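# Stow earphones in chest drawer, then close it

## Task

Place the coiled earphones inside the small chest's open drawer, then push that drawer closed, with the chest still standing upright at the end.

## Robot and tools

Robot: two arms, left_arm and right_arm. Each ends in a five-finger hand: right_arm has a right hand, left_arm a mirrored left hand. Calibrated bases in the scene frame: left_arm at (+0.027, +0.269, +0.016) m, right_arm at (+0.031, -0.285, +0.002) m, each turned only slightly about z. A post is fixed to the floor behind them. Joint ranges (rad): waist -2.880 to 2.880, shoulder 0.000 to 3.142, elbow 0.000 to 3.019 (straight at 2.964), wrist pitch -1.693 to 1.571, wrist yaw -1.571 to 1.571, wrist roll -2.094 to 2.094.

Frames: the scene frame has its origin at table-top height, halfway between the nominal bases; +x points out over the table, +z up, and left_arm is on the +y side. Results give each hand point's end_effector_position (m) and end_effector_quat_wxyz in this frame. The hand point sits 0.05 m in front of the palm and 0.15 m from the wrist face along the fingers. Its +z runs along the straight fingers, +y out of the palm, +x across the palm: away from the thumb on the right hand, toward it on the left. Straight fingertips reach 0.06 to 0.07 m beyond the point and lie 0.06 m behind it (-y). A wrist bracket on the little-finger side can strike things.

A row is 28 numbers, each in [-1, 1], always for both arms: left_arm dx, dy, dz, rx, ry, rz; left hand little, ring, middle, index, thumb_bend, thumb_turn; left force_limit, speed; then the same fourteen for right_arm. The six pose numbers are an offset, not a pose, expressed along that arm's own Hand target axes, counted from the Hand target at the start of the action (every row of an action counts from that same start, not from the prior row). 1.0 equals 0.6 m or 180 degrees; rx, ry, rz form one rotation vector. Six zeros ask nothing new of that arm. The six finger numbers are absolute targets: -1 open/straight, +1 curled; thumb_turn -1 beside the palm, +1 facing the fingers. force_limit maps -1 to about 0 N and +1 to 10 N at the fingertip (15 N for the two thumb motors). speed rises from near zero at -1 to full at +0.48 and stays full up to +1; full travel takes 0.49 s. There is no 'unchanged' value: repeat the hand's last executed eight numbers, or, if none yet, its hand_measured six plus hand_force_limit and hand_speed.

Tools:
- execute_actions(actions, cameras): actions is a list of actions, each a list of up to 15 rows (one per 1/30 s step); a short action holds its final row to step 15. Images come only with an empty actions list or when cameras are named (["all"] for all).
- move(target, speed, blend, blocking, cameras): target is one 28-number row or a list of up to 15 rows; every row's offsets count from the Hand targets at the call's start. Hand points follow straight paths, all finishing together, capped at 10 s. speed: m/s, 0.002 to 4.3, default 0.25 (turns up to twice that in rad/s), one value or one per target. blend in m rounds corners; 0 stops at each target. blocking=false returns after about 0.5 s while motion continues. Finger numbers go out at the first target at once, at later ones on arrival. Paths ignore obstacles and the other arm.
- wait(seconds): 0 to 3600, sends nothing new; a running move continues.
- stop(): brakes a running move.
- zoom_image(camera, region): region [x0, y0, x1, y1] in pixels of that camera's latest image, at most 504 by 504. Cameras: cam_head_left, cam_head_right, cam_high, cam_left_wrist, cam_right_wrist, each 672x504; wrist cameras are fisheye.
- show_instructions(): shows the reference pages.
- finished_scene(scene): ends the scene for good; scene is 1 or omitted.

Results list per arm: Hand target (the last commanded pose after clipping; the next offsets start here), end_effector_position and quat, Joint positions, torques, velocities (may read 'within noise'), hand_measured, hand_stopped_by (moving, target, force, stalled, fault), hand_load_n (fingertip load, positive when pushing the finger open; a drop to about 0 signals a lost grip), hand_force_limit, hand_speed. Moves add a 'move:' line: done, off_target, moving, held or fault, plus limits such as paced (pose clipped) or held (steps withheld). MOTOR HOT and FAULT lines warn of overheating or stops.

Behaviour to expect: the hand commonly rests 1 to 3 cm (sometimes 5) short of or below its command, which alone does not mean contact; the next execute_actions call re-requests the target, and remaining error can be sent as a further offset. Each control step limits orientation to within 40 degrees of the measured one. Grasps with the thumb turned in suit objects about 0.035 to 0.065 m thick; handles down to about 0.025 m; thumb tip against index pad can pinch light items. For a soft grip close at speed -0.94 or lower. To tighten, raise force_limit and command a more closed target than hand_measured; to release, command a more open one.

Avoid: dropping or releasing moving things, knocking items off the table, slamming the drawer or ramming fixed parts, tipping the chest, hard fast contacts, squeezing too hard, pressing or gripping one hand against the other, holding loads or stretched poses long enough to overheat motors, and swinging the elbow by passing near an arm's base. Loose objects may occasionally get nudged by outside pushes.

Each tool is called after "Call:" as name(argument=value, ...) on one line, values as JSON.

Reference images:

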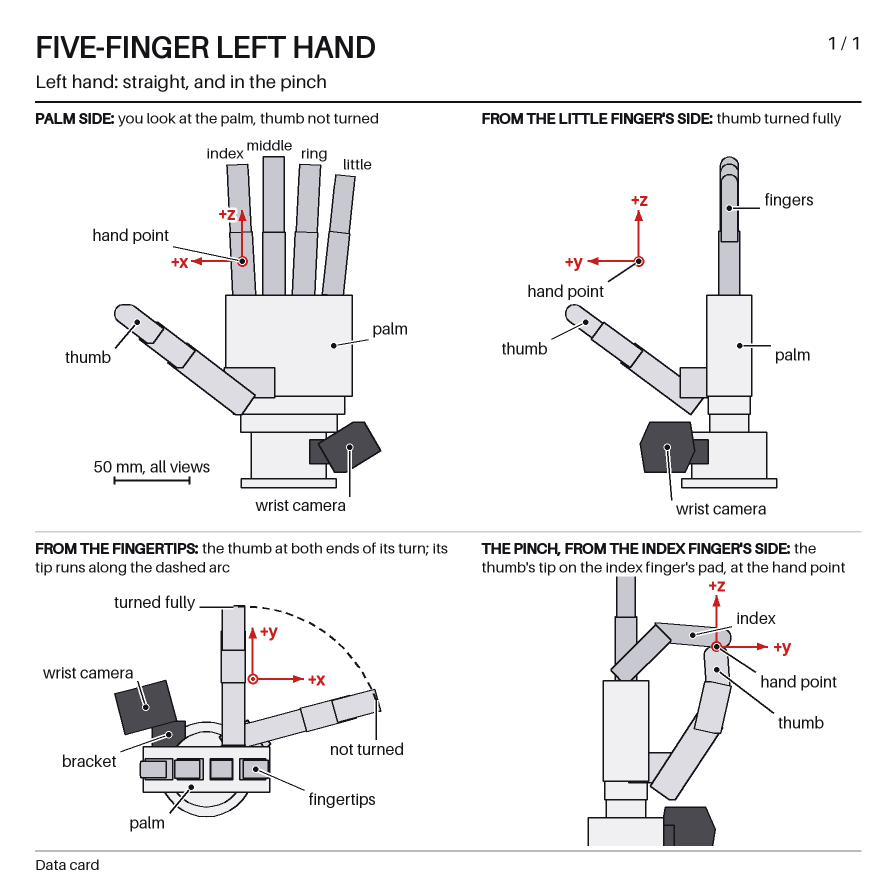

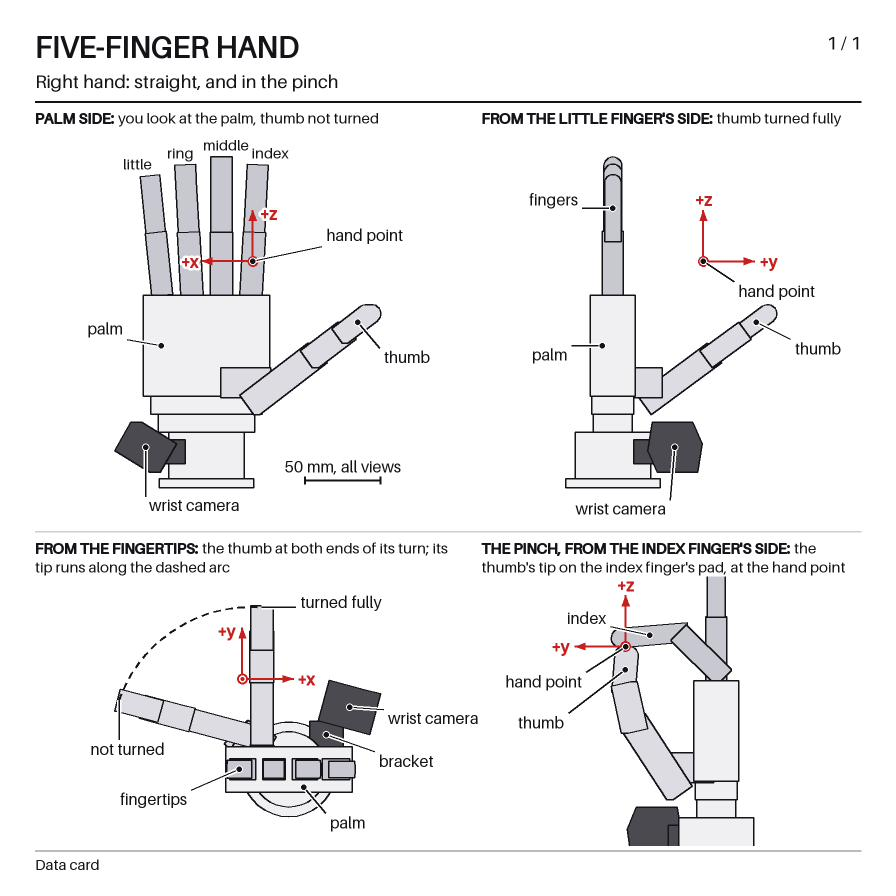

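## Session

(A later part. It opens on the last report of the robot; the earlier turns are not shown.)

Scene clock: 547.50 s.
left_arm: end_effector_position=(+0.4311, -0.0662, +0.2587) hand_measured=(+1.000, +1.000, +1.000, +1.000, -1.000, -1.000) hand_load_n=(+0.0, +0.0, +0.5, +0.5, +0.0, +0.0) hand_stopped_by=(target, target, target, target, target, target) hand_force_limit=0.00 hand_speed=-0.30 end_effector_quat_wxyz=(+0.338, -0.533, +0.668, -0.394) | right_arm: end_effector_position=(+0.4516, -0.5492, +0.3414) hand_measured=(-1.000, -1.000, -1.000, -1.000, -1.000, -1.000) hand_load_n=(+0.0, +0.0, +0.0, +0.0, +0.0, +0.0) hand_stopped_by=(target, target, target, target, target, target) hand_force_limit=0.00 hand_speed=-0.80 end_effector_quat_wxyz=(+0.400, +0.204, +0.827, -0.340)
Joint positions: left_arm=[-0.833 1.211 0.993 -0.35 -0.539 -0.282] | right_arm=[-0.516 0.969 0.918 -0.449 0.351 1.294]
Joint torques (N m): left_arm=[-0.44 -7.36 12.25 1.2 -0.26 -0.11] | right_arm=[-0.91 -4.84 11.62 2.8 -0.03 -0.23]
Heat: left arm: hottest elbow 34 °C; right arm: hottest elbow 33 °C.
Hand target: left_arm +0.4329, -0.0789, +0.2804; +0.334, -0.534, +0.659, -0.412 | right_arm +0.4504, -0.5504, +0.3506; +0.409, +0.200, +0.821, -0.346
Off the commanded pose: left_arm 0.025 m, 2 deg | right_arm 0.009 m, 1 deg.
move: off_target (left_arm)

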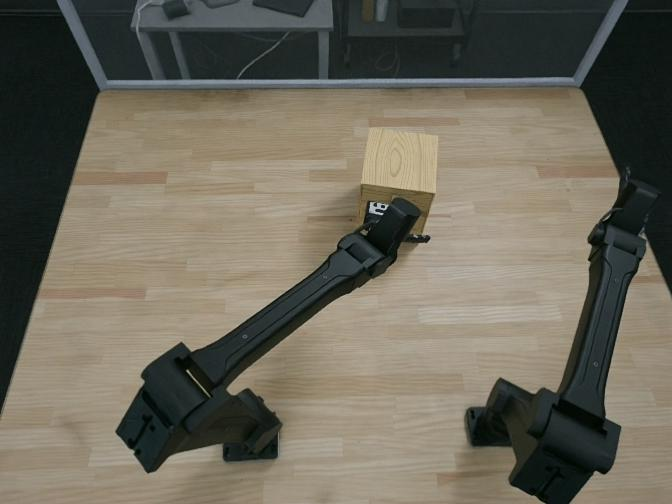

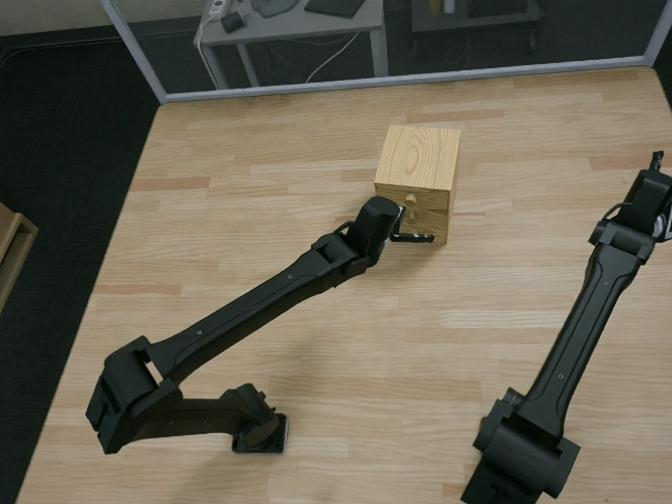

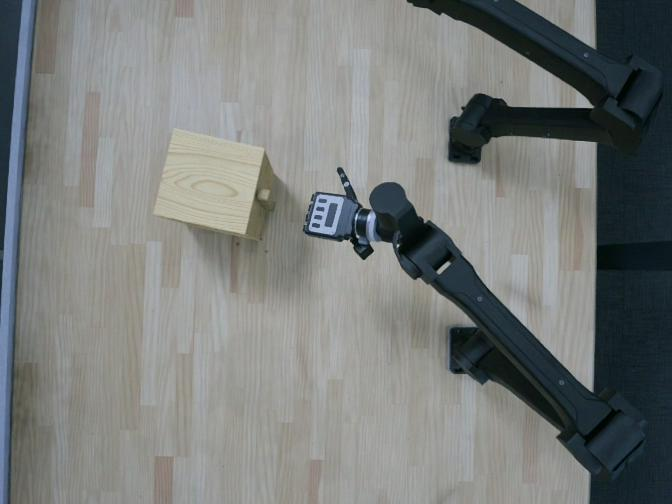

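Call:
move(target=[-0.1285,0.0115,-0.2143,0,0,0,1,1,1,1,-1,-1,0,-0.3,0,0,0,0,0,0,-1,-1,-1,-1,-1,-1,0,-0.8], speed=0.2, cameras=["cam_head_left","cam_head_right","cam_high"])

Call:
zoom_image(camera="cam_head_right", region=[366, 120, 476, 250])

Call:
zoom_image(camera="cam_head_left", region=[340, 120, 450, 250])

Scene clock: 551.17 s.
left_arm: end_effector_position=(+0.3367, +0.0262, +0.3346) hand_measured=(+1.000, +1.000, +1.000, +1.000, -1.000, -1.000) hand_load_n=(+0.0, +0.0, +0.0, +0.0, +0.0, +0.0) hand_stopped_by=(target, target, target, target, target, target) hand_force_limit=0.00 hand_speed=-0.30 end_effector_quat_wxyz=(+0.340, -0.533, +0.655, -0.414) | right_arm: end_effector_position=(+0.4516, -0.5492, +0.3414) hand_measured=(-1.000, -1.000, -1.000, -1.000, -1.000, -1.000) hand_load_n=(+0.0, +0.0, +0.0, +0.0, +0.0, -0.5) hand_stopped_by=(target, target, target, target, target, target) hand_force_limit=0.00 hand_speed=-0.80 end_effector_quat_wxyz=(+0.400, +0.204, +0.827, -0.340)
Joint positions: left_arm=[-0.851 0.796 0.913 -0.643 -0.557 -0.294] | right_arm=[-0.516 0.969 0.918 -0.449 0.351 1.294]
Joint torques (N m): left_arm=[-0.56 -1.44 9.2 1.24 -0.24 -0.11] | right_arm=[-1.14 -4.37 11.55 2.7 -0.04 -0.22]
Heat: left arm: hottest elbow 34 °C; right arm: hottest elbow 33 °C.
Hand target: left_arm +0.3329, +0.0212, +0.3305; +0.334, -0.534, +0.659, -0.412 | right_arm +0.4504, -0.5504, +0.3506; +0.409, +0.200, +0.821, -0.346
Off the commanded pose: left_arm 0.008 m, 1 deg | right_arm 0.009 m, 1 deg.
move: done

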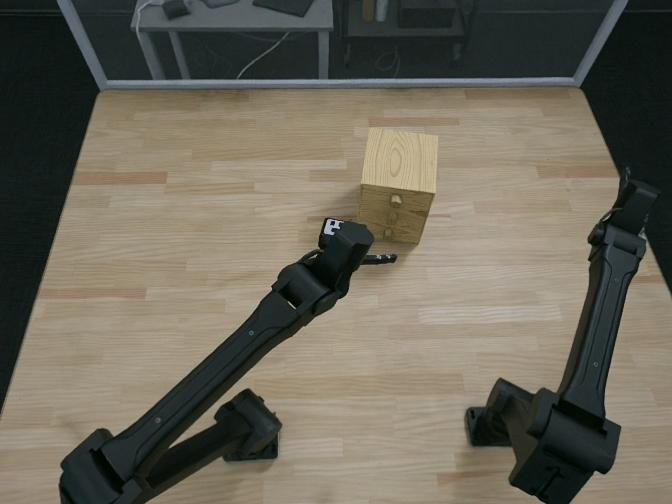

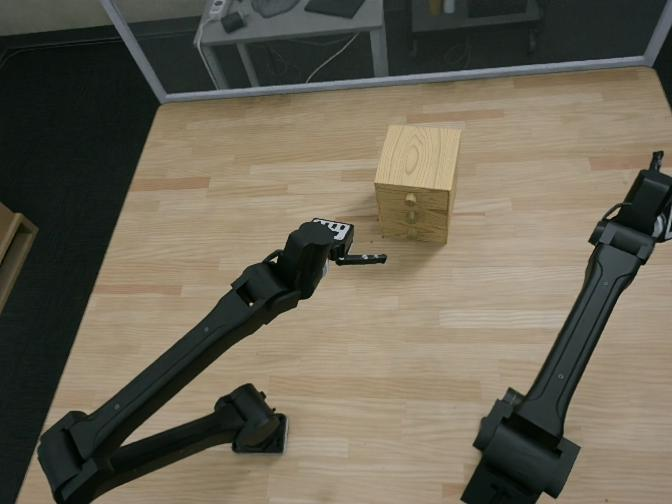

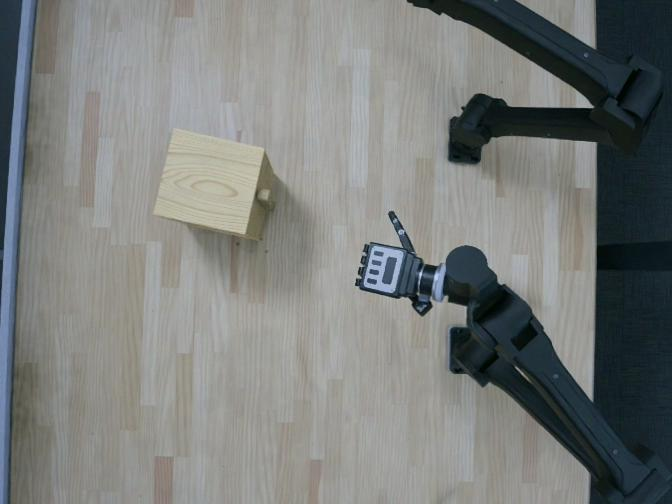

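Scaled by 3.877 from the camera's image (finer frame: 960x720).

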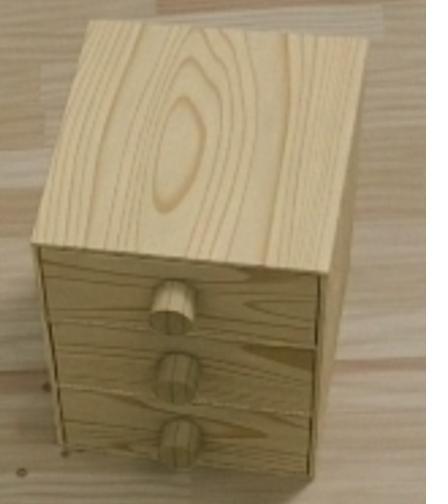

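Scaled by 3.877 from the camera's image (finer frame: 960x720).

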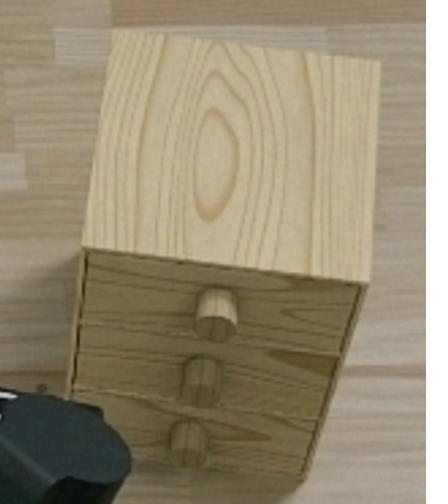

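Call:
finished_scene()

The scene is finished: the task was done.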